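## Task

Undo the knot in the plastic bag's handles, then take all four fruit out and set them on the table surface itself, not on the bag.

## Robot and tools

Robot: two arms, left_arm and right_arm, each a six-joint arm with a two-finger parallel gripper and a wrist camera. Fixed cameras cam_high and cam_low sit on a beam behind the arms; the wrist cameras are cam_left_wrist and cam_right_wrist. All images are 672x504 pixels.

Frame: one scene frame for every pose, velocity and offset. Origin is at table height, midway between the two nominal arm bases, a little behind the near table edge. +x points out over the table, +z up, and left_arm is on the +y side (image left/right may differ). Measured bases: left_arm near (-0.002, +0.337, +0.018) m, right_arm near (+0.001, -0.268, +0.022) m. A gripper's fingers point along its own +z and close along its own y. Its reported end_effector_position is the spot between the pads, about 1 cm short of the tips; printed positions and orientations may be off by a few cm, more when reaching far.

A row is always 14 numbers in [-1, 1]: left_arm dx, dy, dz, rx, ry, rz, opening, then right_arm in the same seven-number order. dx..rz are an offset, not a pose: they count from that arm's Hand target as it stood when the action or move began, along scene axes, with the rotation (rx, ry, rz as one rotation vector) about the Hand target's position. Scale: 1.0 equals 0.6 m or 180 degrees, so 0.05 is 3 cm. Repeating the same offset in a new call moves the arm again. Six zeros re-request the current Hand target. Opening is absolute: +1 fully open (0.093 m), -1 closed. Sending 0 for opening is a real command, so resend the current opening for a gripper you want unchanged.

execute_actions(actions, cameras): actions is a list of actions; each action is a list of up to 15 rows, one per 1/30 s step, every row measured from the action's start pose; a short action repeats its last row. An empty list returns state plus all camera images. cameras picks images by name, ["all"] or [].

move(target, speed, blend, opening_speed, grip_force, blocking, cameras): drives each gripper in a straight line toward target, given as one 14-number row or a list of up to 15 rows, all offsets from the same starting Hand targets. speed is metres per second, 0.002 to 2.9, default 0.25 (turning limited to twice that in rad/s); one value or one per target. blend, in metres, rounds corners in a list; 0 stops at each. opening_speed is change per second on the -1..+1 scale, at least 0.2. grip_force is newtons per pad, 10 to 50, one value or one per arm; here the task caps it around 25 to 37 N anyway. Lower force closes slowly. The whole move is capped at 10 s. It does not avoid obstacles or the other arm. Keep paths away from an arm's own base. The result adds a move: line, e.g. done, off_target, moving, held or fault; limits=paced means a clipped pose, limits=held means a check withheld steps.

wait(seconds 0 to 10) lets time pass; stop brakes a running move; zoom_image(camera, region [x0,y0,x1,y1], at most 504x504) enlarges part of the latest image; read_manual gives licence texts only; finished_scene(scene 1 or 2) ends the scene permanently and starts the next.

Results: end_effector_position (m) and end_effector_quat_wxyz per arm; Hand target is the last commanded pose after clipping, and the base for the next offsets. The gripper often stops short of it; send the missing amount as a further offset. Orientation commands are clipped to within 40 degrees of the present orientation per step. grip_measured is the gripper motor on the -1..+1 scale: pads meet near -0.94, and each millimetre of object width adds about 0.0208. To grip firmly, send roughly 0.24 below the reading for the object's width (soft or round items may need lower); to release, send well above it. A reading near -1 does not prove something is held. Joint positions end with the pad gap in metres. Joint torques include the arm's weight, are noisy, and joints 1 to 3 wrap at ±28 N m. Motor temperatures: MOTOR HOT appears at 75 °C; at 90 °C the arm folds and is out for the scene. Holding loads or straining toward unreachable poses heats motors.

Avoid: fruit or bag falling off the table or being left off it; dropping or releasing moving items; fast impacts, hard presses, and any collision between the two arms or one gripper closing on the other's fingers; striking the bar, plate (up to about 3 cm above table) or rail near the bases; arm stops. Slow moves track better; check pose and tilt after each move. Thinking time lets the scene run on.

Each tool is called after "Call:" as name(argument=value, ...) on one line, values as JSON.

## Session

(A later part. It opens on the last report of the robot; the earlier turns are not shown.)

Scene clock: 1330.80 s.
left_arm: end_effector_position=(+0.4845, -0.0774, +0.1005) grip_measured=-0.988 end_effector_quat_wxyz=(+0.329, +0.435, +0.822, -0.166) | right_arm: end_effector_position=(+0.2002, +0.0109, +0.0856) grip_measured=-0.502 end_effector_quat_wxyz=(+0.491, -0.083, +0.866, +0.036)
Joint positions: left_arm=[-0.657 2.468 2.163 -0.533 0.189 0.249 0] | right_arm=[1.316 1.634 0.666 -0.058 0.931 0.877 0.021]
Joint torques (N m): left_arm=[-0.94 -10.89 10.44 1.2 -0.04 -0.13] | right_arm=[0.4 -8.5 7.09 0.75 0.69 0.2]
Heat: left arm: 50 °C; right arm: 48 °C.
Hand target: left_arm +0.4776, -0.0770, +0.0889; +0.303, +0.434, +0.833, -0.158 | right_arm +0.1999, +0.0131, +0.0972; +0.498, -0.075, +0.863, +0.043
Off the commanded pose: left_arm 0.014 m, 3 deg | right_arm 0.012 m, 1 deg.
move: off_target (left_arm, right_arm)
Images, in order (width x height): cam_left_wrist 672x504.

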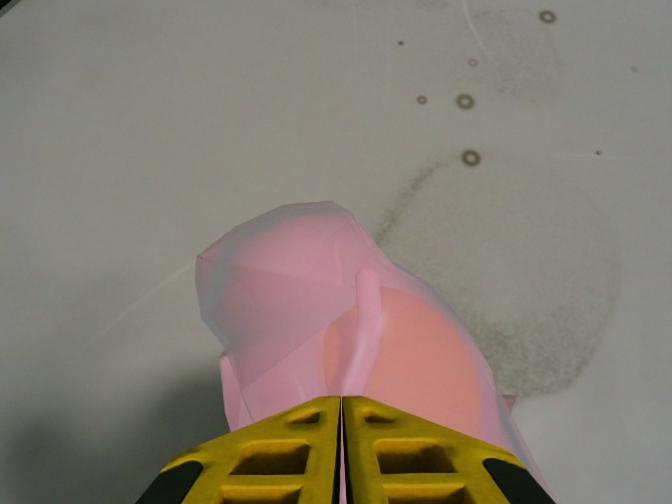

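Call:
move(target=[[0.0, 0.0, 0.1, 0, 0, 0, -0.8, 0, 0, 0, 0, 0, 0, -0.5], [-0.2, 0.35, 0.2, 0, 0, 0, -0.6, 0, 0, 0, 0, 0, 0, -0.5]], speed=[0.1, 0.2], blend=[0.02, 0], cameras=["cam_high", "cam_right_wrist", "cam_left_wrist"])

Call:
zoom_image(camera="cam_high", region=[260, 160, 440, 340])

Call:
zoom_image(camera="cam_right_wrist", region=[220, 0, 672, 220])

Scene clock: 1345.33 s.
left_arm: end_effector_position=(+0.3687, +0.1308, +0.2132) grip_measured=-0.602 end_effector_quat_wxyz=(+0.319, +0.428, +0.832, -0.150) | right_arm: end_effector_position=(+0.2002, +0.0109, +0.0856) grip_measured=-0.502 end_effector_quat_wxyz=(+0.491, -0.083, +0.866, +0.036)
Joint positions: left_arm=[-0.387 1.591 1.372 -0.698 0.324 0.456 0.016] | right_arm=[1.316 1.634 0.666 -0.058 0.931 0.877 0.021]
Joint torques (N m): left_arm=[0.01 -7.46 6.82 1.29 0.52 0.17] | right_arm=[0.31 -8.31 6.99 0.79 0.72 0.21]
Heat: left arm: 52 °C; right arm: 48 °C.
Hand target: left_arm +0.3576, +0.1330, +0.2091; +0.303, +0.434, +0.833, -0.158 | right_arm +0.1999, +0.0131, +0.0972; +0.498, -0.075, +0.863, +0.043
Off the commanded pose: left_arm 0.012 m, 2 deg | right_arm 0.012 m, 1 deg.
move: off_target (left_arm, right_arm); target 2's new opening was sent with left_arm's hand 0.012 m and 2 deg from that target
Images, in order (width x height): cam_high 672x504, cam_left_wrist 672x504, cam_right_wrist 672x504.

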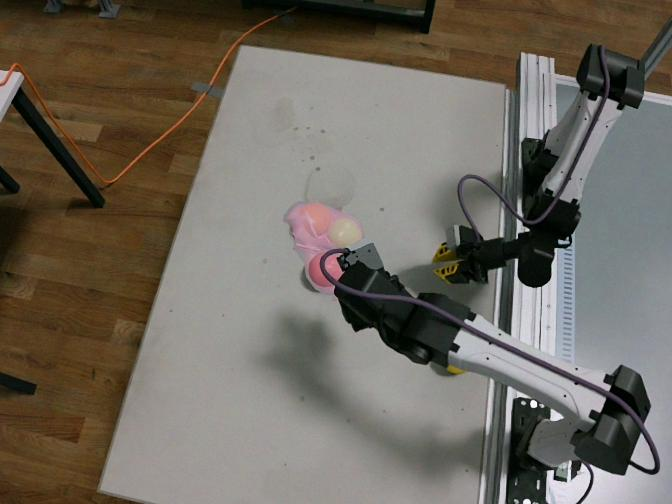

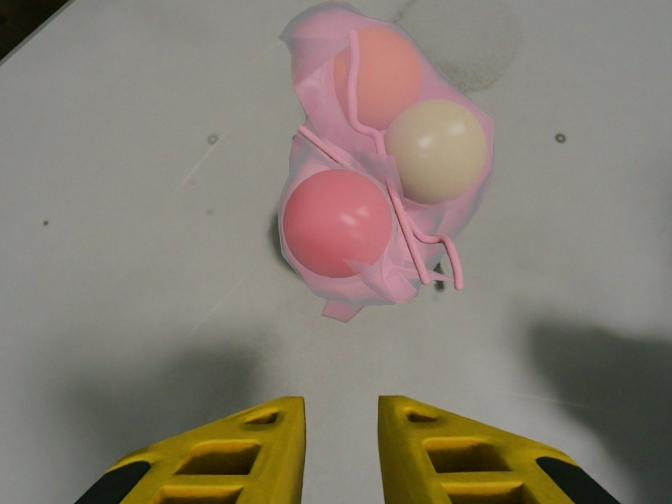

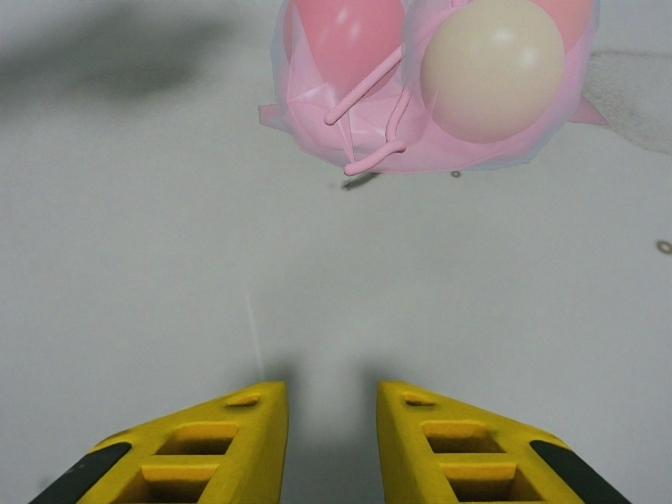

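Scaled by 2.800 from the camera's 672x504 image, which has a finer 960x720 frame.

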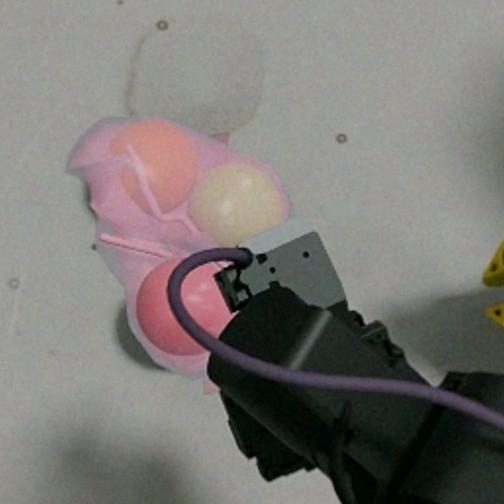

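Scaled by 1.115 from the camera's 672x504 image, which has a finer 960x720 frame.

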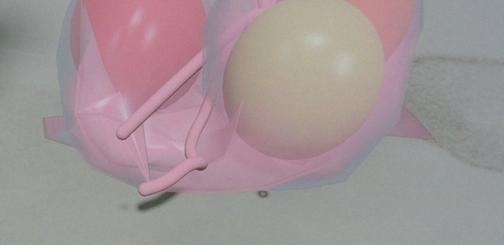

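Call:
zoom_image(camera="cam_left_wrist", region=[260, 0, 510, 330])

Scaled by 1.527 from the camera's 672x504 image, which has a finer 960x720 frame.

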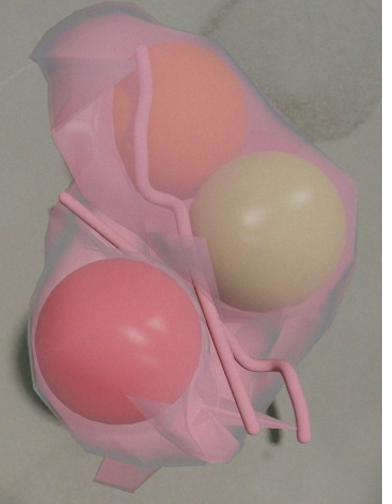

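Call:
move(target=[-0.046, 0.128, 0.052, 0, 0, 0, -0.6, 0.16, 0.0507, -0.02, 0.0001, 0.0277, -0.1107, -0.55], speed=0.12, cameras=["cam_right_wrist"])

Scene clock: 1381.80 s.
left_arm: end_effector_position=(+0.3415, +0.2092, +0.2378) grip_measured=-0.602 end_effector_quat_wxyz=(+0.312, +0.430, +0.834, -0.147) | right_arm: end_effector_position=(+0.2934, +0.0412, +0.0875) grip_measured=-0.547 end_effector_quat_wxyz=(+0.464, +0.074, +0.882, -0.035)
Joint positions: left_arm=[-0.163 1.447 1.358 -0.918 0.446 0.661 0.016] | right_arm=[1.096 1.982 1.199 -0.423 0.931 1.114 0.019]
Joint torques (N m): left_arm=[0.17 -6.52 7.66 1.04 0.62 0.17] | right_arm=[-0.73 -8.02 8.57 0.52 0.61 0.21]
Heat: left arm: 49 °C; right arm: 47 °C.
Hand target: left_arm +0.3299, +0.2098, +0.2401; +0.303, +0.434, +0.834, -0.159 | right_arm +0.2960, +0.0436, +0.0854; +0.460, +0.077, +0.884, -0.040
Off the commanded pose: left_arm 0.012 m, 2 deg | right_arm 0.004 m, 1 deg.
move: off_target (left_arm)
Images, in order (width x height): cam_right_wrist 672x504.

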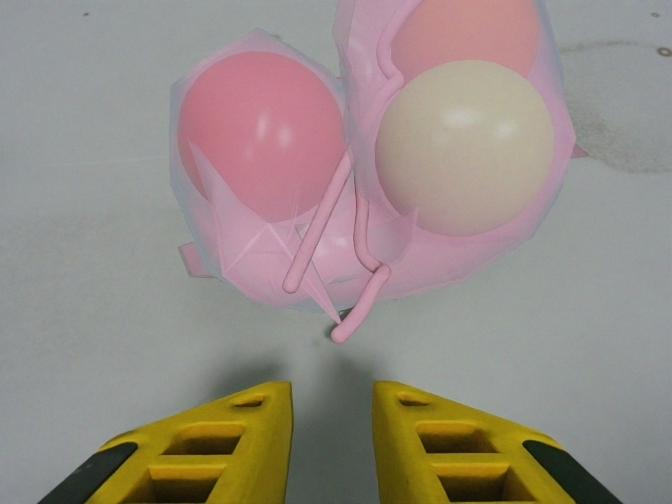

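Call:
execute_actions(actions=[])

Scene clock: 1402.20 s.
left_arm: end_effector_position=(+0.3415, +0.2092, +0.2378) grip_measured=-0.602 end_effector_quat_wxyz=(+0.312, +0.430, +0.834, -0.147) | right_arm: end_effector_position=(+0.2934, +0.0410, +0.0875) grip_measured=-0.547 end_effector_quat_wxyz=(+0.463, +0.074, +0.882, -0.035)
Joint positions: left_arm=[-0.163 1.447 1.358 -0.918 0.446 0.661 0.016] | right_arm=[1.096 1.982 1.199 -0.424 0.931 1.114 0.019]
Joint velocities: within noise
Joint torques (N m): left_arm=[0.12 -6.64 7.68 1.03 0.64 0.18] | right_arm=[-0.64 -7.98 8.55 0.59 0.64 0.19]
Motor temperatures (°C): left_arm=[22 41 47 34 22 24 22] | right_arm=[24 47 38 28 26 26 24]
Heat: left arm: 47 °C; right arm: 47 °C.
Hand target: left_arm +0.3299, +0.2098, +0.2401; +0.303, +0.434, +0.834, -0.159 | right_arm +0.2960, +0.0436, +0.0854; +0.460, +0.077, +0.884, -0.040
Tool commands: left_gripper/opening=-0.6 right_gripper/opening=-0.55
Off the commanded pose: left_arm 0.012 m, 2 deg | right_arm 0.004 m, 1 deg.

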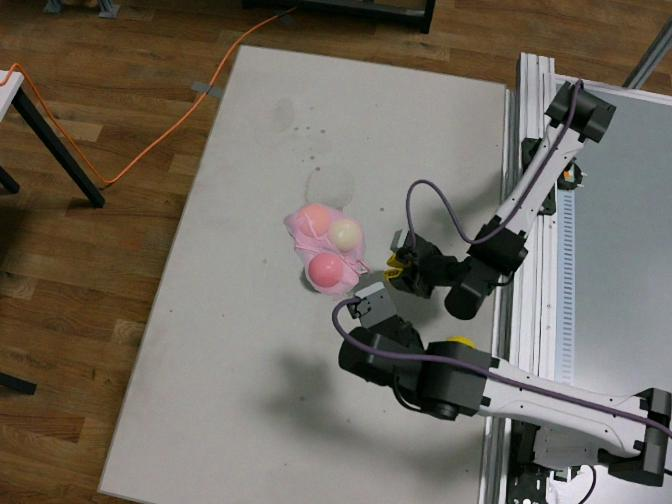

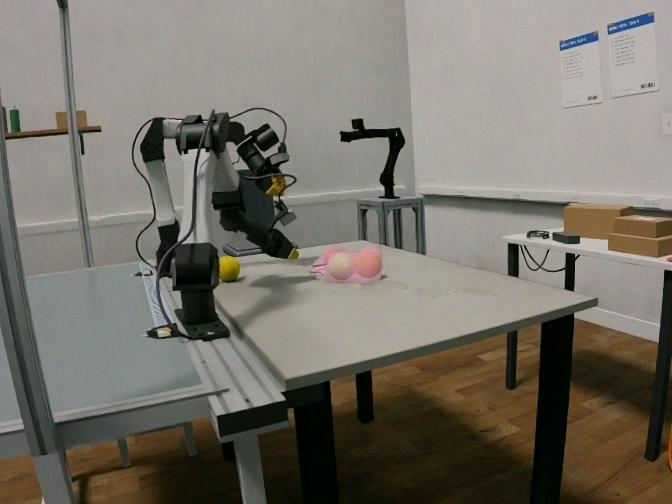

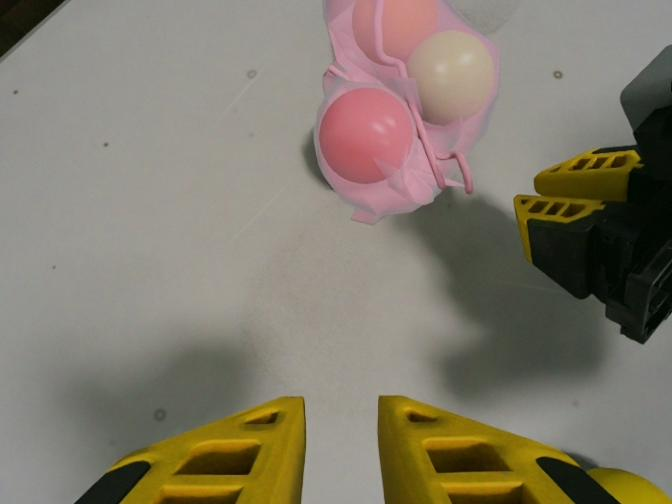

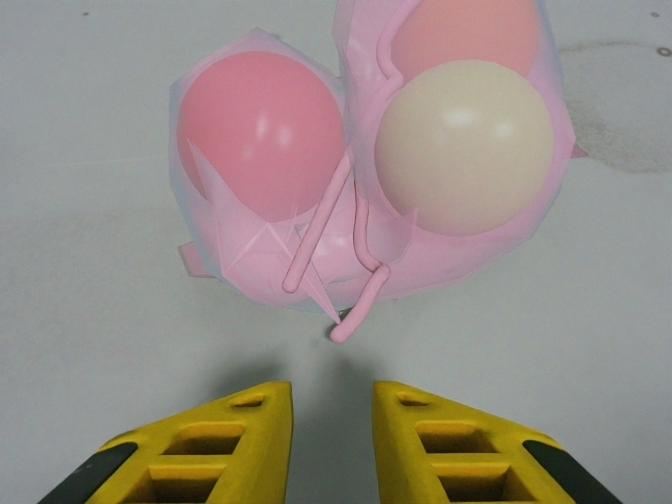

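Call:
zoom_image(camera="cam_right_wrist", region=[160, 120, 460, 345])

Scaled by 1.680 from the camera's 672x504 image, which has a finer 960x720 frame.

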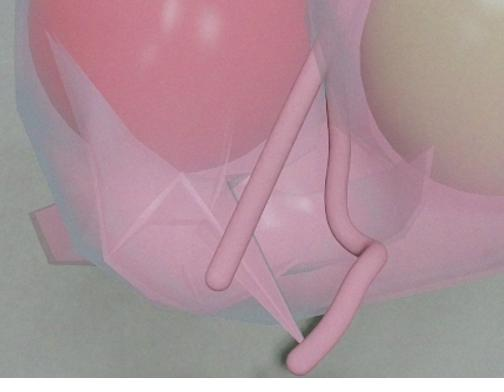

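Call:
move(target=[0,0,0,0,0,0,-0.6,0.0477,0.0425,-0.014,0.0095,0.0262,-0.1114,-0.55], speed=0.12, cameras=["cam_right_wrist"])

Scene clock: 1454.47 s.
left_arm: end_effector_position=(+0.3414, +0.2092, +0.2377) grip_measured=-0.602 end_effector_quat_wxyz=(+0.312, +0.430, +0.834, -0.147) | right_arm: end_effector_position=(+0.3234, +0.0668, +0.0843) grip_measured=-0.547 end_effector_quat_wxyz=(+0.418, +0.229, +0.872, -0.107)
Joint positions: left_arm=[-0.163 1.447 1.358 -0.919 0.446 0.662 0.016] | right_arm=[1.054 2.378 1.896 -1.146 0.909 1.631 0.019]
Joint torques (N m): left_arm=[0.14 -6.56 7.82 1.01 0.65 0.18] | right_arm=[-0.81 -10.32 8.42 -0.03 0.48 0.22]
Heat: left arm: 46 °C; right arm: 47 °C.
Hand target: left_arm +0.3299, +0.2098, +0.2401; +0.303, +0.434, +0.834, -0.159 | right_arm +0.3245, +0.0691, +0.0770; +0.409, +0.235, +0.875, -0.110
Off the commanded pose: left_arm 0.012 m, 2 deg | right_arm 0.008 m, 1 deg.
move: off_target (left_arm)
Images, in order (width x height): cam_right_wrist 672x504.

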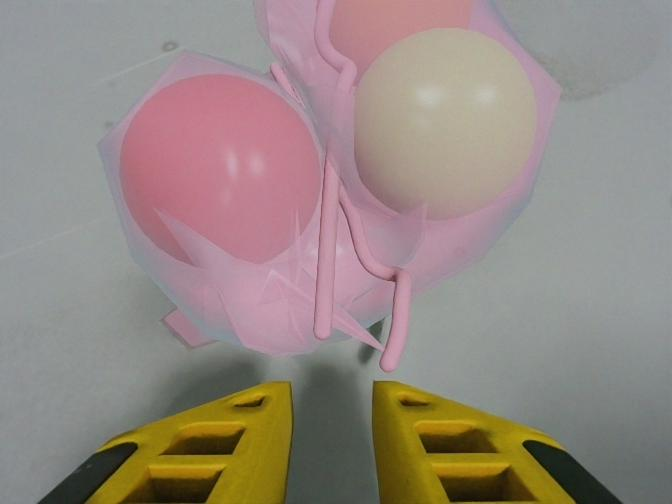

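Call:
move(target=[0,0,0,0,0,0,-0.6,0.0435,-0.0177,-0.0625,0,0,0,-0.55], speed=0.08, cameras=["cam_right_wrist"])

Scene clock: 1461.93 s.
left_arm: end_effector_position=(+0.3414, +0.2092, +0.2377) grip_measured=-0.602 end_effector_quat_wxyz=(+0.312, +0.430, +0.834, -0.147) | right_arm: end_effector_position=(+0.3527, +0.0579, +0.0541) grip_measured=-0.547 end_effector_quat_wxyz=(+0.419, +0.241, +0.869, -0.104)
Joint positions: left_arm=[-0.163 1.447 1.358 -0.919 0.446 0.662 0.016] | right_arm=[0.986 2.421 1.851 -0.981 0.909 1.555 0.019]
Joint torques (N m): left_arm=[0.28 -6.54 7.71 1.05 0.64 0.15] | right_arm=[-0.38 -10.97 5.07 0.38 0.47 0.02]
Heat: left arm: 46 °C; right arm: 48 °C.
Hand target: left_arm +0.3299, +0.2098, +0.2401; +0.303, +0.434, +0.834, -0.159 | right_arm +0.3507, +0.0584, +0.0393; +0.409, +0.235, +0.875, -0.110
Off the commanded pose: left_arm 0.012 m, 2 deg | right_arm 0.015 m, 2 deg.
move: off_target (left_arm, right_arm)
Images, in order (width x height): cam_right_wrist 672x504.

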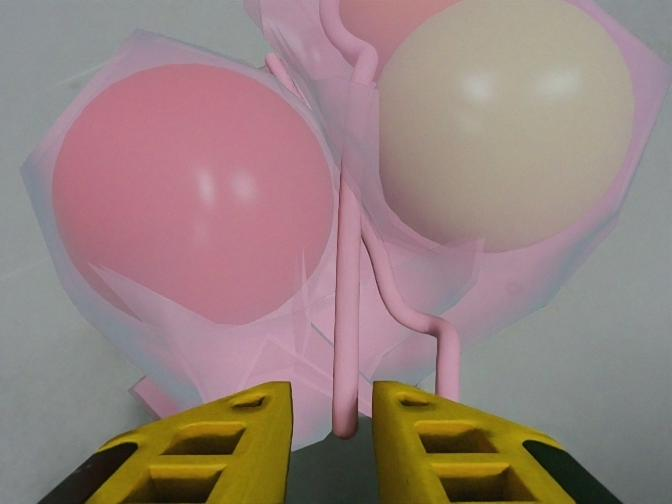

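Call:
move(target=[0,0,0,0,0,0,-0.6,0.014,-0.0125,-0.034,0,0,0,-0.55], speed=0.06, cameras=["cam_right_wrist"])

Scene clock: 1468.73 s.
left_arm: end_effector_position=(+0.3414, +0.2092, +0.2377) grip_measured=-0.602 end_effector_quat_wxyz=(+0.312, +0.430, +0.834, -0.147) | right_arm: end_effector_position=(+0.3604, +0.0520, +0.0347) grip_measured=-0.547 end_effector_quat_wxyz=(+0.419, +0.240, +0.869, -0.104)
Joint positions: left_arm=[-0.163 1.447 1.358 -0.919 0.446 0.662 0.016] | right_arm=[0.965 2.434 1.794 -0.878 0.909 1.515 0.019]
Joint torques (N m): left_arm=[0.28 -6.57 7.73 1.01 0.64 0.15] | right_arm=[-0.58 -10.84 5.03 0.45 0.48 0.01]
Heat: left arm: 46 °C; right arm: 49 °C.
Hand target: left_arm +0.3299, +0.2098, +0.2401; +0.303, +0.434, +0.834, -0.159 | right_arm +0.3591, +0.0510, +0.0191; +0.409, +0.235, +0.875, -0.109
Off the commanded pose: left_arm 0.012 m, 2 deg | right_arm 0.016 m, 2 deg.
move: off_target (left_arm, right_arm)
Images, in order (width x height): cam_right_wrist 672x504.

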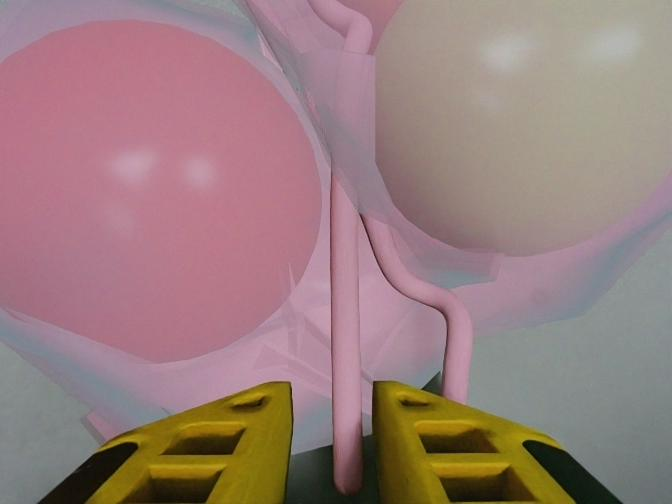

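Call:
move(target=[0,0,0,0,0,0,-0.6,0,0,0,0,0,0,-1], opening_speed=0.6, cameras=["cam_right_wrist"])

Scene clock: 1474.00 s.
left_arm: end_effector_position=(+0.3414, +0.2092, +0.2377) grip_measured=-0.602 end_effector_quat_wxyz=(+0.312, +0.430, +0.834, -0.147) | right_arm: end_effector_position=(+0.3604, +0.0520, +0.0347) grip_measured=-0.900 end_effector_quat_wxyz=(+0.419, +0.240, +0.869, -0.103)
Joint positions: left_arm=[-0.163 1.447 1.358 -0.919 0.446 0.662 0.016] | right_arm=[0.965 2.434 1.794 -0.878 0.909 1.515 0.002]
Joint torques (N m): left_arm=[0.23 -6.6 7.71 1.01 0.64 0.16] | right_arm=[-0.55 -10.93 4.9 0.45 0.44 0.01]
Heat: left arm: 46 °C; right arm: 49 °C.
Hand target: left_arm +0.3299, +0.2098, +0.2401; +0.303, +0.434, +0.834, -0.159 | right_arm +0.3591, +0.0509, +0.0191; +0.409, +0.235, +0.875, -0.109
Off the commanded pose: left_arm 0.012 m, 2 deg | right_arm 0.016 m, 2 deg.
move: off_target (left_arm, right_arm)
Images, in order (width x height): cam_right_wrist 672x504.

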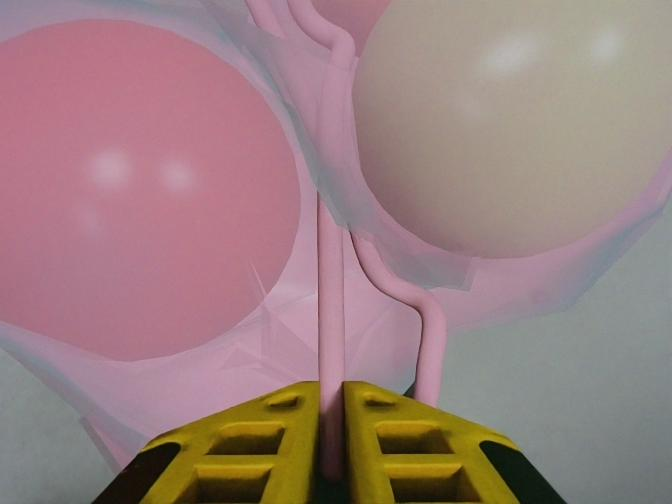

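Call:
move(target=[[0,0,0,0,0,0,-0.6,0.01,-0.0517,0.1517,0,0,0,-1],[0,0,0,0,0,0,-0.6,0.0683,-0.185,0.235,0,0,0,-1]], speed=0.1, blend=[0.03,0], cameras=["cam_left_wrist","cam_right_wrist"])

Scene clock: 1486.23 s.
left_arm: end_effector_position=(+0.3414, +0.2092, +0.2377) grip_measured=-0.602 end_effector_quat_wxyz=(+0.312, +0.430, +0.834, -0.147) | right_arm: end_effector_position=(+0.4003, -0.0622, +0.1477) grip_measured=-0.900 end_effector_quat_wxyz=(+0.404, +0.230, +0.875, -0.134)
Joint positions: left_arm=[-0.163 1.447 1.358 -0.919 0.446 0.662 0.016] | right_arm=[0.729 2.027 1.593 -0.88 0.869 1.16 0.002]
Joint torques (N m): left_arm=[0.25 -6.52 7.77 1.03 0.64 0.17] | right_arm=[-0.46 -14.15 5.46 0.85 0.45 0.04]
Heat: left arm: 46 °C; right arm: 51 °C.
Hand target: left_arm +0.3299, +0.2098, +0.2401; +0.303, +0.434, +0.834, -0.159 | right_arm +0.4001, -0.0600, +0.1600; +0.409, +0.235, +0.875, -0.110
Off the commanded pose: left_arm 0.012 m, 2 deg | right_arm 0.013 m, 3 deg.
move: off_target (left_arm, right_arm)
Images, in order (width x height): cam_left_wrist 672x504, cam_right_wrist 672x504.

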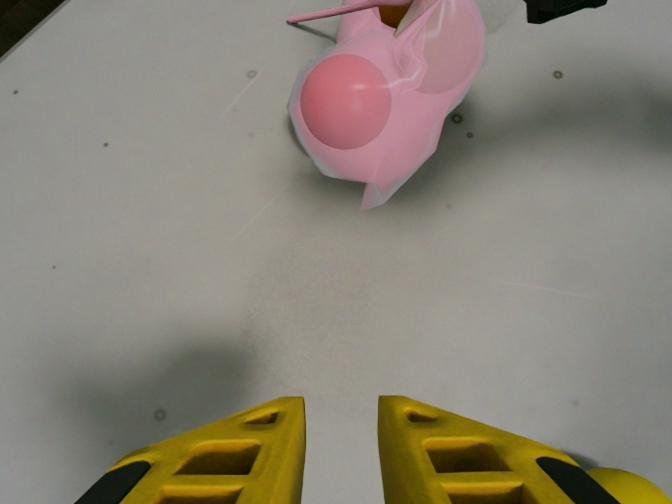

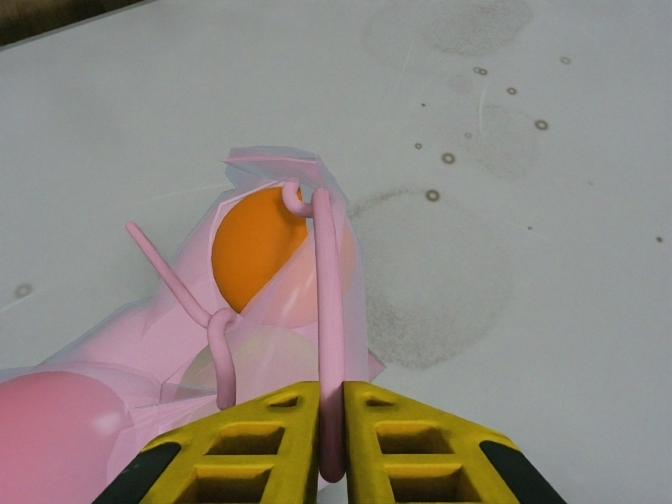

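Call:
move(target=[[0,0,0,0,0,0,-0.6,0.0833,-0.1833,-0.0167,0,0,0,-1],[0,0,0,0,0,0,-0.6,0.0833,-0.35,-0.1,0,0,0,-1]], speed=0.12, blend=[0.03,0], cameras=["cam_left_wrist","cam_right_wrist","cam_high"])

Scene clock: 1494.97 s.
left_arm: end_effector_position=(+0.3414, +0.2092, +0.2377) grip_measured=-0.602 end_effector_quat_wxyz=(+0.312, +0.430, +0.834, -0.147) | right_arm: end_effector_position=(+0.4458, -0.2719, +0.0840) grip_measured=-0.900 end_effector_quat_wxyz=(+0.385, +0.234, +0.884, -0.127)
Joint positions: left_arm=[-0.163 1.447 1.358 -0.919 0.446 0.662 0.016] | right_arm=[0.154 1.821 1.015 -0.084 0.562 0.506 0.002]
Joint torques (N m): left_arm=[0.18 -6.54 7.73 1.03 0.63 0.16] | right_arm=[-0.49 -12.18 5.48 1.61 0.21 0.05]
Motor temperatures (°C): left_arm=[22 38 46 32 22 24 22] | right_arm=[24 55 37 27 25 26 25]
Heat: left arm: 46 °C; right arm: 55 °C.
Hand target: left_arm +0.3299, +0.2098, +0.2401; +0.303, +0.434, +0.834, -0.159 | right_arm +0.4500, -0.2700, +0.1001; +0.409, +0.235, +0.875, -0.110
Off the commanded pose: left_arm 0.012 m, 2 deg | right_arm 0.017 m, 3 deg.
move: off_target (left_arm, right_arm)
Images, in order (width x height): cam_high 672x504, cam_left_wrist 672x504, cam_right_wrist 672x504.

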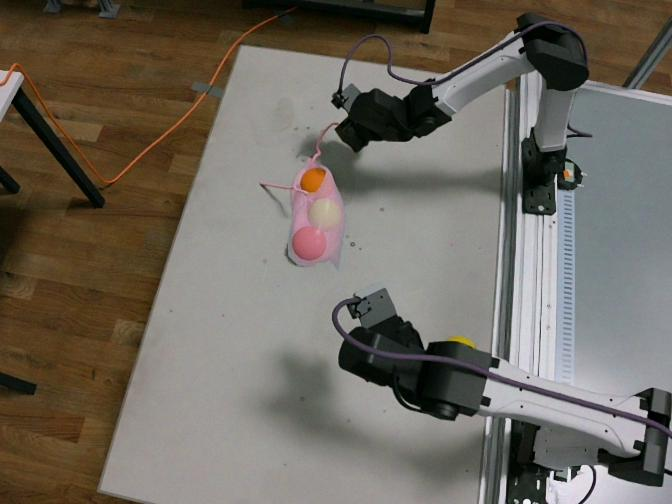

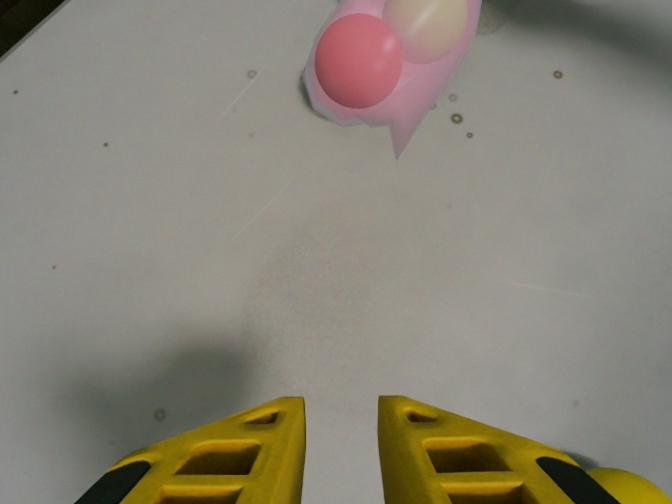

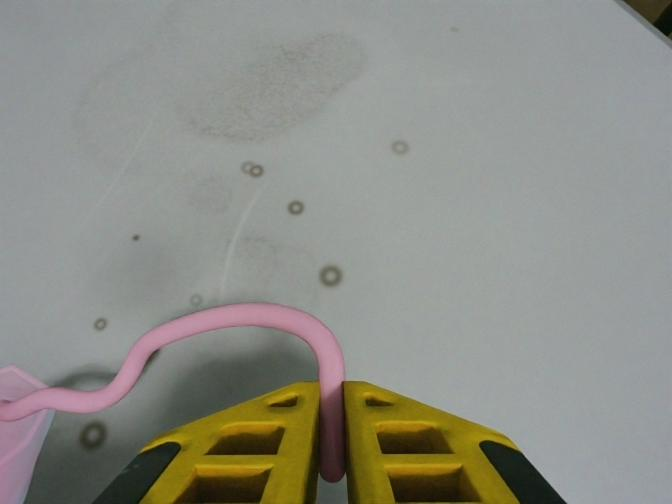

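Call:
zoom_image(camera="cam_high", region=[245, 110, 385, 280])

Scaled by 2.965 from the camera's 672x504 image, which has a finer 960x720 frame.

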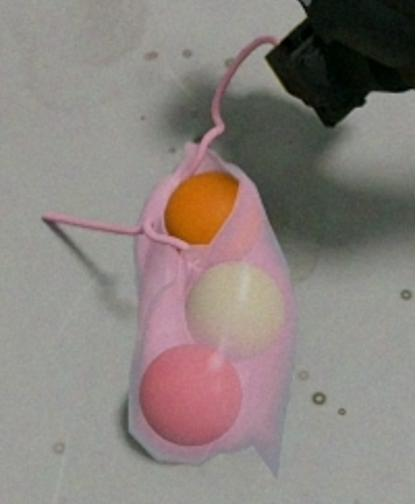

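Call:
move(target=[[0,0,0,0,0,0,-0.6,0.0,-0.01,-0.075,0,0,0,-1],[0,0,0,0,0,0,-0.6,0.0,-0.01,-0.075,0,0,0,-0.4],[0,0,0,0,0,0,-0.6,-0.1,0.045,0.025,0,0,0,-0.4],[0,0,0,0,0,0,-0.6,-0.08,0.12,0.2,0,0,0,-0.4]], speed=0.15, blend=[0,0,0.03,0], cameras=["cam_right_wrist"])

Scene clock: 1521.63 s.
left_arm: end_effector_position=(+0.3414, +0.2092, +0.2377) grip_measured=-0.602 end_effector_quat_wxyz=(+0.312, +0.430, +0.834, -0.147) | right_arm: end_effector_position=(+0.4014, -0.1999, +0.2144) grip_measured=-0.402 end_effector_quat_wxyz=(+0.408, +0.233, +0.876, -0.106)
Joint positions: left_arm=[-0.163 1.447 1.358 -0.919 0.446 0.662 0.016] | right_arm=[0.405 1.582 1.279 -0.663 0.696 0.737 0.026]
Joint torques (N m): left_arm=[0.21 -6.6 7.76 1.04 0.64 0.16] | right_arm=[0.59 -6.53 9.62 0.88 0.59 0.22]
Motor temperatures (°C): left_arm=[22 38 46 32 22 24 22] | right_arm=[24 55 37 30 25 26 25]
Heat: left arm: 46 °C; right arm: 55 °C.
Hand target: left_arm +0.3299, +0.2098, +0.2401; +0.303, +0.434, +0.834, -0.159 | right_arm +0.4020, -0.1981, +0.2200; +0.409, +0.235, +0.875, -0.110
Off the commanded pose: left_arm 0.012 m, 2 deg | right_arm 0.006 m, 0 deg.
move: off_target (left_arm)
Images, in order (width x height): cam_right_wrist 672x504.

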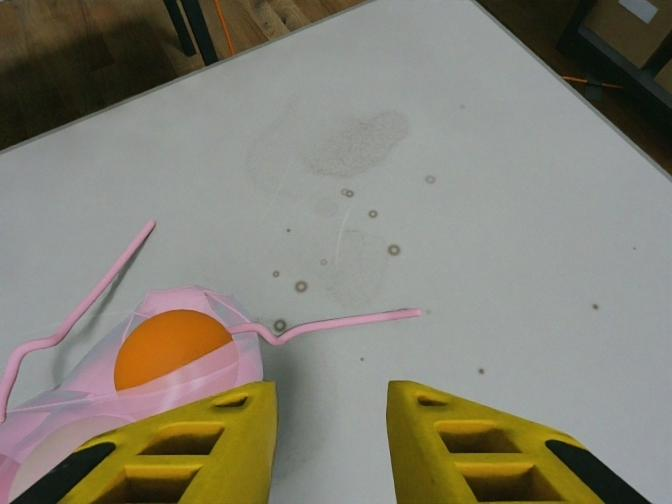

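Call:
move(target=[0,0,0,0,0,0,-0.6,0.163,0.138,-0.06,0.0148,0.0548,0.1667,-0.45], speed=0.18, cameras=["cam_right_wrist"])

Scene clock: 1529.20 s.
left_arm: end_effector_position=(+0.3414, +0.2092, +0.2377) grip_measured=-0.602 end_effector_quat_wxyz=(+0.312, +0.430, +0.834, -0.147) | right_arm: end_effector_position=(+0.4932, -0.1175, +0.1832) grip_measured=-0.448 end_effector_quat_wxyz=(+0.341, +0.004, +0.940, -0.004)
Joint positions: left_arm=[-0.163 1.447 1.358 -0.919 0.446 0.662 0.016] | right_arm=[0.349 1.941 1.66 -0.631 0.276 0.299 0.024]
Joint torques (N m): left_arm=[0.2 -6.56 7.73 1.04 0.63 0.17] | right_arm=[-0.92 -8.81 10 1.29 0.04 0.02]
Heat: left arm: 46 °C; right arm: 53 °C.
Hand target: left_arm +0.3299, +0.2098, +0.2401; +0.303, +0.434, +0.834, -0.159 | right_arm +0.4999, -0.1153, +0.1840; +0.342, +0.000, +0.940, +0.000
Off the commanded pose: left_arm 0.012 m, 2 deg | right_arm 0.007 m, 1 deg.
move: off_target (left_arm)
Images, in order (width x height): cam_right_wrist 672x504.

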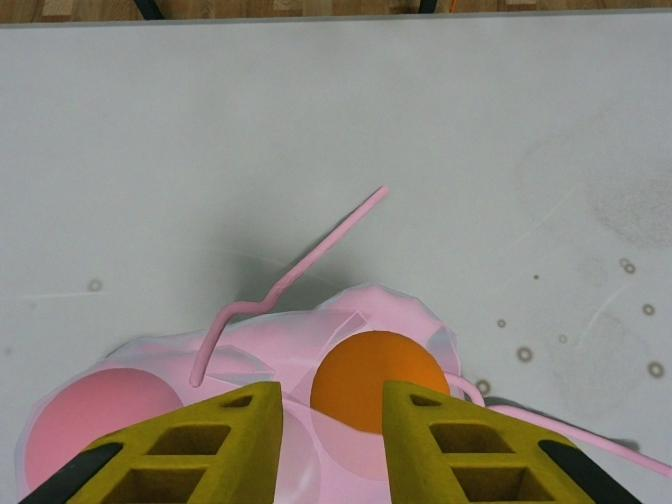

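Call:
move(target=[0,0,0,0,0,0,-0.6,0.0033,0.0967,-0.137,0,0,0,-0.5], speed=0.12, cameras=["cam_right_wrist"])

Scene clock: 1556.10 s.
left_arm: end_effector_position=(+0.3414, +0.2092, +0.2377) grip_measured=-0.602 end_effector_quat_wxyz=(+0.312, +0.430, +0.834, -0.147) | right_arm: end_effector_position=(+0.4996, -0.0616, +0.1102) grip_measured=-0.498 end_effector_quat_wxyz=(+0.337, -0.004, +0.941, +0.000)
Joint positions: left_arm=[-0.163 1.447 1.358 -0.919 0.446 0.662 0.016] | right_arm=[0.452 2.107 1.615 -0.45 0.322 0.375 0.021]
Joint torques (N m): left_arm=[0.31 -6.52 7.72 1.03 0.65 0.17] | right_arm=[0.39 -10.26 6.39 1.58 0.3 0.21]
Motor temperatures (°C): left_arm=[22 37 46 32 22 24 22] | right_arm=[24 50 40 30 25 26 24]
Heat: left arm: 46 °C; right arm: 50 °C.
Hand target: left_arm +0.3299, +0.2098, +0.2401; +0.303, +0.434, +0.834, -0.159 | right_arm +0.5018, -0.0572, +0.1019; +0.342, +0.000, +0.940, +0.000
Off the commanded pose: left_arm 0.012 m, 2 deg | right_arm 0.010 m, 1 deg.
move: off_target (left_arm)
Images, in order (width x height): cam_right_wrist 672x504.

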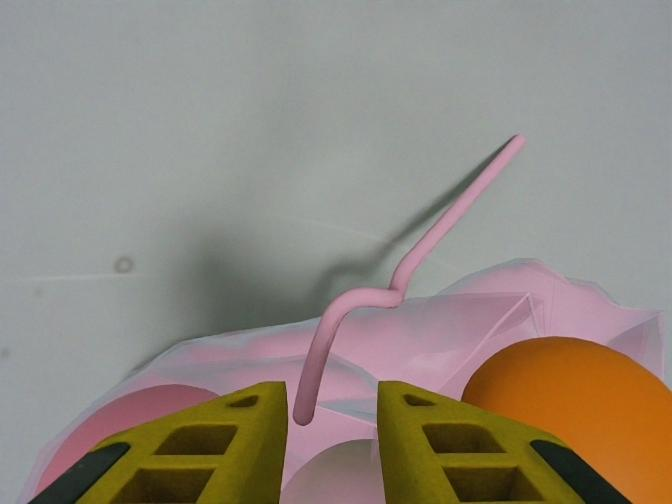

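Call:
move(target=[0,0,0,0,0,0,-0.6,0.0283,0.011,-0.052,0,0,0,-0.5], speed=0.07, cameras=["cam_right_wrist"])

Scene clock: 1562.73 s.
left_arm: end_effector_position=(+0.3414, +0.2092, +0.2377) grip_measured=-0.602 end_effector_quat_wxyz=(+0.312, +0.430, +0.834, -0.147) | right_arm: end_effector_position=(+0.5110, -0.0555, +0.0752) grip_measured=-0.498 end_effector_quat_wxyz=(+0.336, -0.003, +0.942, -0.003)
Joint positions: left_arm=[-0.163 1.447 1.358 -0.919 0.446 0.662 0.016] | right_arm=[0.452 2.2 1.619 -0.366 0.327 0.375 0.021]
Joint torques (N m): left_arm=[0.17 -6.53 7.66 1.01 0.64 0.19] | right_arm=[-0.2 -9.66 9.1 1.48 0.27 0.16]
Heat: left arm: 46 °C; right arm: 51 °C.
Hand target: left_arm +0.3299, +0.2098, +0.2401; +0.303, +0.434, +0.834, -0.159 | right_arm +0.5188, -0.0506, +0.0708; +0.342, +0.000, +0.940, +0.000
Off the commanded pose: left_arm 0.012 m, 2 deg | right_arm 0.010 m, 1 deg.
move: off_target (left_arm)
Images, in order (width x height): cam_right_wrist 672x504.

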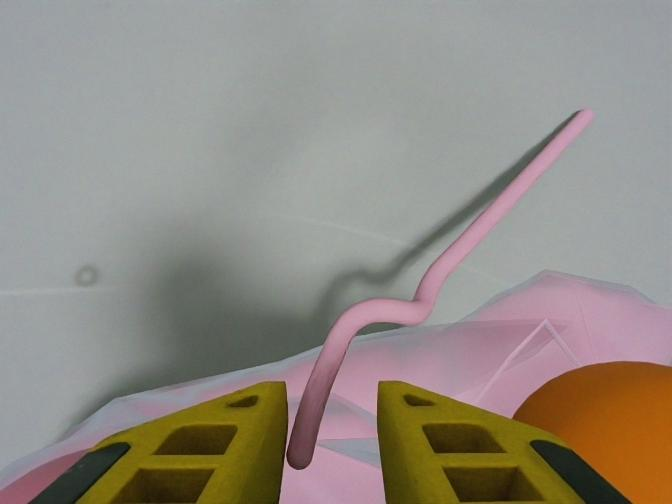

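Call:
move(target=[[0,0,0,0,0,0,-0.6,0.011,0.011,-0.024,0,0,0,-0.5],[0,0,0,0,0,0,-0.6,0.011,0.011,-0.024,0,0,0,-1]], speed=0.06, opening_speed=0.6, cameras=["cam_right_wrist"])

Scene clock: 1569.20 s.
left_arm: end_effector_position=(+0.3414, +0.2092, +0.2377) grip_measured=-0.602 end_effector_quat_wxyz=(+0.312, +0.430, +0.834, -0.147) | right_arm: end_effector_position=(+0.5247, -0.0500, +0.0718) grip_measured=-0.983 end_effector_quat_wxyz=(+0.352, +0.002, +0.936, -0.001)
Joint positions: left_arm=[-0.163 1.447 1.358 -0.919 0.446 0.662 0.016] | right_arm=[0.452 2.243 1.656 -0.326 0.338 0.375 0]
Joint torques (N m): left_arm=[0.25 -6.57 7.71 1.03 0.64 0.18] | right_arm=[0.29 -9.4 8.59 1.32 0.16 0.21]
Heat: left arm: 46 °C; right arm: 51 °C.
Hand target: left_arm +0.3299, +0.2098, +0.2401; +0.303, +0.434, +0.834, -0.159 | right_arm +0.5253, -0.0440, +0.0562; +0.342, +0.000, +0.940, +0.000
Off the commanded pose: left_arm 0.012 m, 2 deg | right_arm 0.017 m, 1 deg.
move: off_target (left_arm, right_arm); target 2's new opening was sent with right_arm's hand 0.016 m and 1 deg from that target
Images, in order (width x height): cam_right_wrist 672x504.

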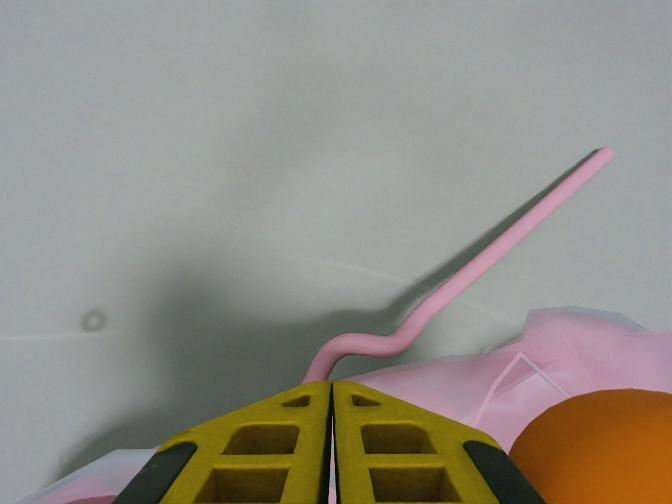

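Call:
move(target=[[0,0,0,0,0,0,-0.6,-0.03,0.01,0.07,0,0,0,-1],[0,0,0,0,0,0,-0.6,-0.03,0.01,0.07,0,0,0,-0.45]], speed=0.1, cameras=["cam_right_wrist"])

Scene clock: 1577.13 s.
left_arm: end_effector_position=(+0.3414, +0.2092, +0.2377) grip_measured=-0.602 end_effector_quat_wxyz=(+0.312, +0.430, +0.834, -0.147) | right_arm: end_effector_position=(+0.5095, -0.0433, +0.0720) grip_measured=-0.453 end_effector_quat_wxyz=(+0.333, -0.002, +0.943, -0.010)
Joint positions: left_arm=[-0.163 1.447 1.358 -0.919 0.446 0.662 0.016] | right_arm=[0.479 2.23 1.662 -0.397 0.353 0.4 0.023]
Joint torques (N m): left_arm=[0.21 -6.58 7.71 1.02 0.62 0.16] | right_arm=[0.64 -16.32 9.17 0.89 0.21 0.2]
Heat: left arm: 46 °C; right arm: 51 °C.
Hand target: left_arm +0.3299, +0.2098, +0.2401; +0.303, +0.434, +0.834, -0.159 | right_arm +0.5074, -0.0381, +0.0983; +0.342, +0.000, +0.940, +0.000
Off the commanded pose: left_arm 0.012 m, 2 deg | right_arm 0.027 m, 2 deg.
move: off_target (left_arm, right_arm); target 2's new opening was sent with right_arm's hand 0.026 m and 1 deg from that target
Images, in order (width x height): cam_right_wrist 672x504.

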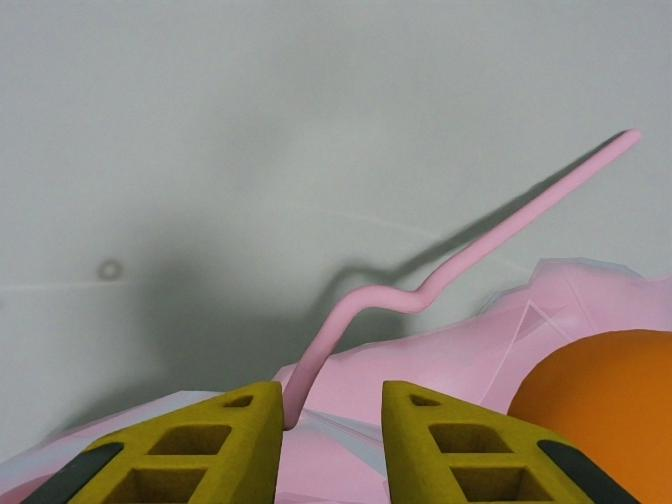

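Call:
move(target=[0,0,0,0,0,0,-0.6,-0.012,0.017,0.005,0,0,0,-0.45], speed=0.1, cameras=["cam_right_wrist"])

Scene clock: 1581.53 s.
left_arm: end_effector_position=(+0.3414, +0.2092, +0.2377) grip_measured=-0.602 end_effector_quat_wxyz=(+0.312, +0.430, +0.834, -0.147) | right_arm: end_effector_position=(+0.5029, -0.0331, +0.0728) grip_measured=-0.453 end_effector_quat_wxyz=(+0.332, -0.002, +0.943, -0.009)
Joint positions: left_arm=[-0.163 1.447 1.358 -0.919 0.446 0.662 0.016] | right_arm=[0.505 2.23 1.667 -0.413 0.364 0.424 0.023]
Joint torques (N m): left_arm=[0.2 -6.54 7.73 0.99 0.65 0.18] | right_arm=[0.9 -16.53 9.13 0.8 0.26 0.21]
Heat: left arm: 46 °C; right arm: 54 °C.
Hand target: left_arm +0.3299, +0.2098, +0.2401; +0.303, +0.434, +0.834, -0.159 | right_arm +0.5002, -0.0277, +0.1014; +0.342, +0.000, +0.940, +0.001
Off the commanded pose: left_arm 0.012 m, 2 deg | right_arm 0.029 m, 2 deg.
move: off_target (left_arm, right_arm)
Images, in order (width x height): cam_right_wrist 672x504.

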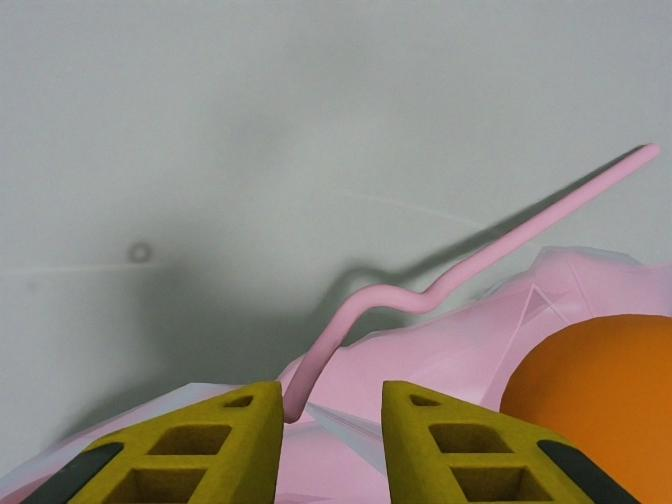

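Call:
move(target=[0,0,0,0,0,0,-0.6,-0.005,0.005,0.02,0,0,0,-0.45], speed=0.1, cameras=["cam_right_wrist"])

Scene clock: 1589.90 s.
left_arm: end_effector_position=(+0.3414, +0.2092, +0.2377) grip_measured=-0.602 end_effector_quat_wxyz=(+0.312, +0.430, +0.834, -0.147) | right_arm: end_effector_position=(+0.4961, -0.0307, +0.0766) grip_measured=-0.453 end_effector_quat_wxyz=(+0.320, -0.006, +0.947, -0.013)
Joint positions: left_arm=[-0.163 1.447 1.358 -0.919 0.446 0.662 0.016] | right_arm=[0.515 2.223 1.685 -0.468 0.364 0.432 0.023]
Joint torques (N m): left_arm=[0.21 -6.53 7.66 1.04 0.64 0.18] | right_arm=[0.7 -17.16 9.72 0.9 0.34 0.17]
Motor temperatures (°C): left_arm=[22 37 46 31 22 24 22] | right_arm=[24 60 42 30 25 26 24]
Heat: left arm: 46 °C; right arm: 60 °C.
Hand target: left_arm +0.3299, +0.2098, +0.2401; +0.303, +0.434, +0.834, -0.159 | right_arm +0.4972, -0.0248, +0.1134; +0.342, +0.000, +0.940, +0.000
Off the commanded pose: left_arm 0.012 m, 2 deg | right_arm 0.037 m, 3 deg.
move: off_target (left_arm, right_arm)
Images, in order (width x height): cam_right_wrist 672x504.

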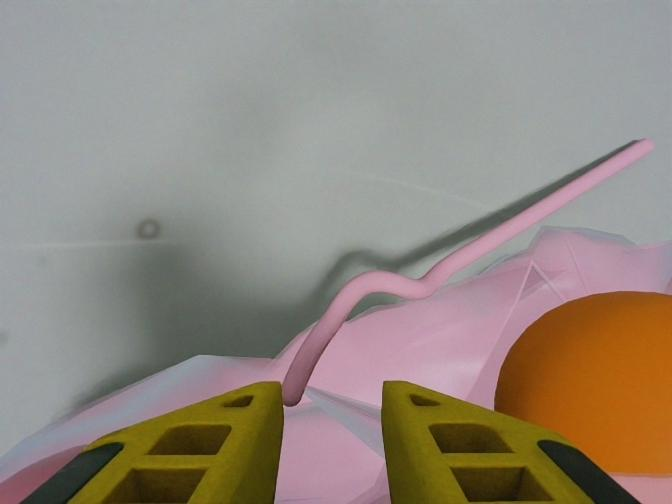

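Call:
wait(seconds=0.1, cameras=["cam_high", "cam_low"])

Call:
zoom_image(camera="cam_low", region=[250, 180, 450, 310])

Scene clock: 1594.27 s.
left_arm: end_effector_position=(+0.3414, +0.2092, +0.2377) grip_measured=-0.602 end_effector_quat_wxyz=(+0.312, +0.430, +0.834, -0.147) | right_arm: end_effector_position=(+0.4960, -0.0307, +0.0766) grip_measured=-0.453 end_effector_quat_wxyz=(+0.320, -0.006, +0.947, -0.013)
Joint positions: left_arm=[-0.163 1.447 1.358 -0.919 0.446 0.662 0.016] | right_arm=[0.515 2.223 1.685 -0.468 0.364 0.433 0.023]
Joint torques (N m): left_arm=[0.18 -6.63 7.73 1.04 0.62 0.15] | right_arm=[0.58 -17.09 9.73 0.91 0.32 0.25]
Motor temperatures (°C): left_arm=[22 37 46 31 22 24 22] | right_arm=[24 63 42 30 25 26 24]
Heat: left arm: 46 °C; right arm: 63 °C.
Hand target: left_arm +0.3299, +0.2098, +0.2401; +0.303, +0.434, +0.834, -0.159 | right_arm +0.4972, -0.0248, +0.1134; +0.342, +0.000, +0.940, +0.000
Tool commands: left_gripper/opening=-0.6 right_gripper/opening=-0.45
Off the commanded pose: left_arm 0.012 m, 2 deg | right_arm 0.037 m, 3 deg.
wait: 0.10 s; at rest from the start
Images, in order (width x height): cam_high 672x504, cam_low 672x504.

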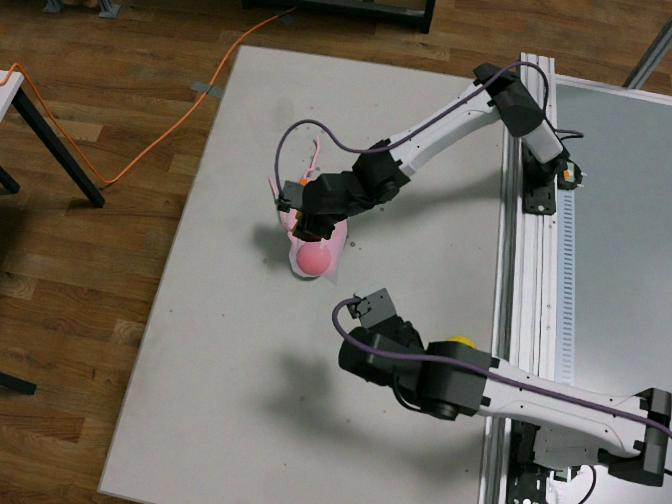

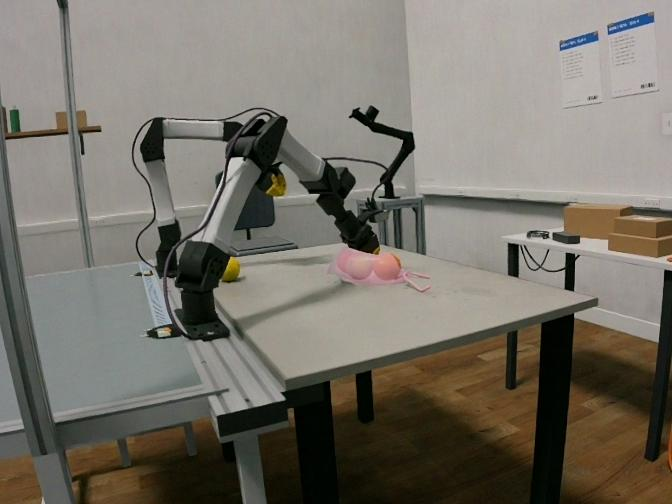

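Scaled by 2.520 from the camera's 672x504 image, which has a finer 960x720 frame.

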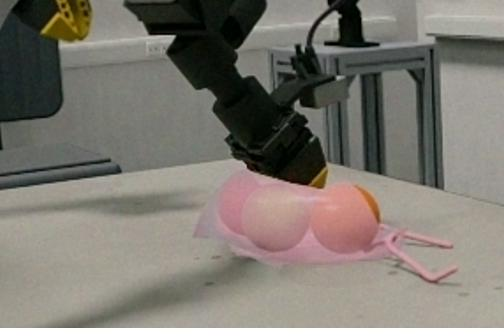

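Call:
move(target=[[0,0,0,0,0,0,-0.6,-0.06,0.0,0.0,0,0,0,-0.6]], speed=0.1, cameras=["cam_right_wrist"])

Scene clock: 1602.67 s.
left_arm: end_effector_position=(+0.3414, +0.2092, +0.2377) grip_measured=-0.602 end_effector_quat_wxyz=(+0.312, +0.430, +0.834, -0.147) | right_arm: end_effector_position=(+0.4630, -0.0262, +0.0922) grip_measured=-0.598 end_effector_quat_wxyz=(+0.323, -0.008, +0.946, -0.010)
Joint positions: left_arm=[-0.163 1.447 1.358 -0.919 0.446 0.662 0.016] | right_arm=[0.564 2.108 1.562 -0.468 0.387 0.472 0.017]
Joint torques (N m): left_arm=[0.23 -6.57 7.71 1.03 0.64 0.16] | right_arm=[0.46 -15.82 5.85 1.23 0.39 0.25]
Motor temperatures (°C): left_arm=[22 37 46 31 22 24 22] | right_arm=[24 69 43 29 25 26 24]
Heat: left arm: 46 °C; right arm: 69 °C.
Hand target: left_arm +0.3299, +0.2098, +0.2401; +0.303, +0.434, +0.834, -0.159 | right_arm +0.4612, -0.0248, +0.1133; +0.342, +0.000, +0.940, +0.000
Off the commanded pose: left_arm 0.012 m, 2 deg | right_arm 0.021 m, 3 deg.
move: off_target (left_arm, right_arm)
Images, in order (width x height): cam_right_wrist 672x504.

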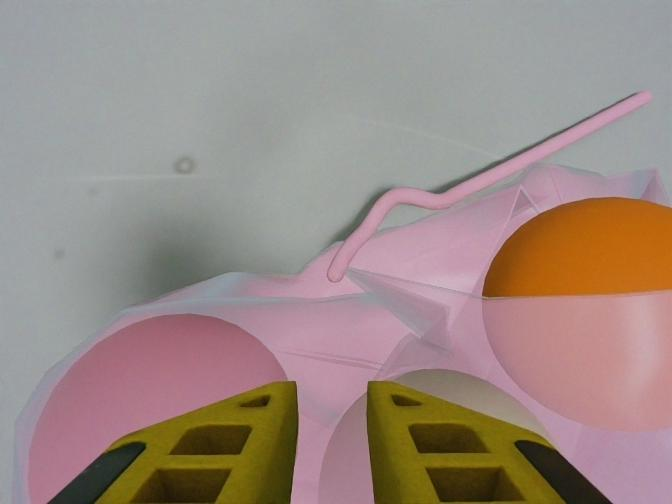

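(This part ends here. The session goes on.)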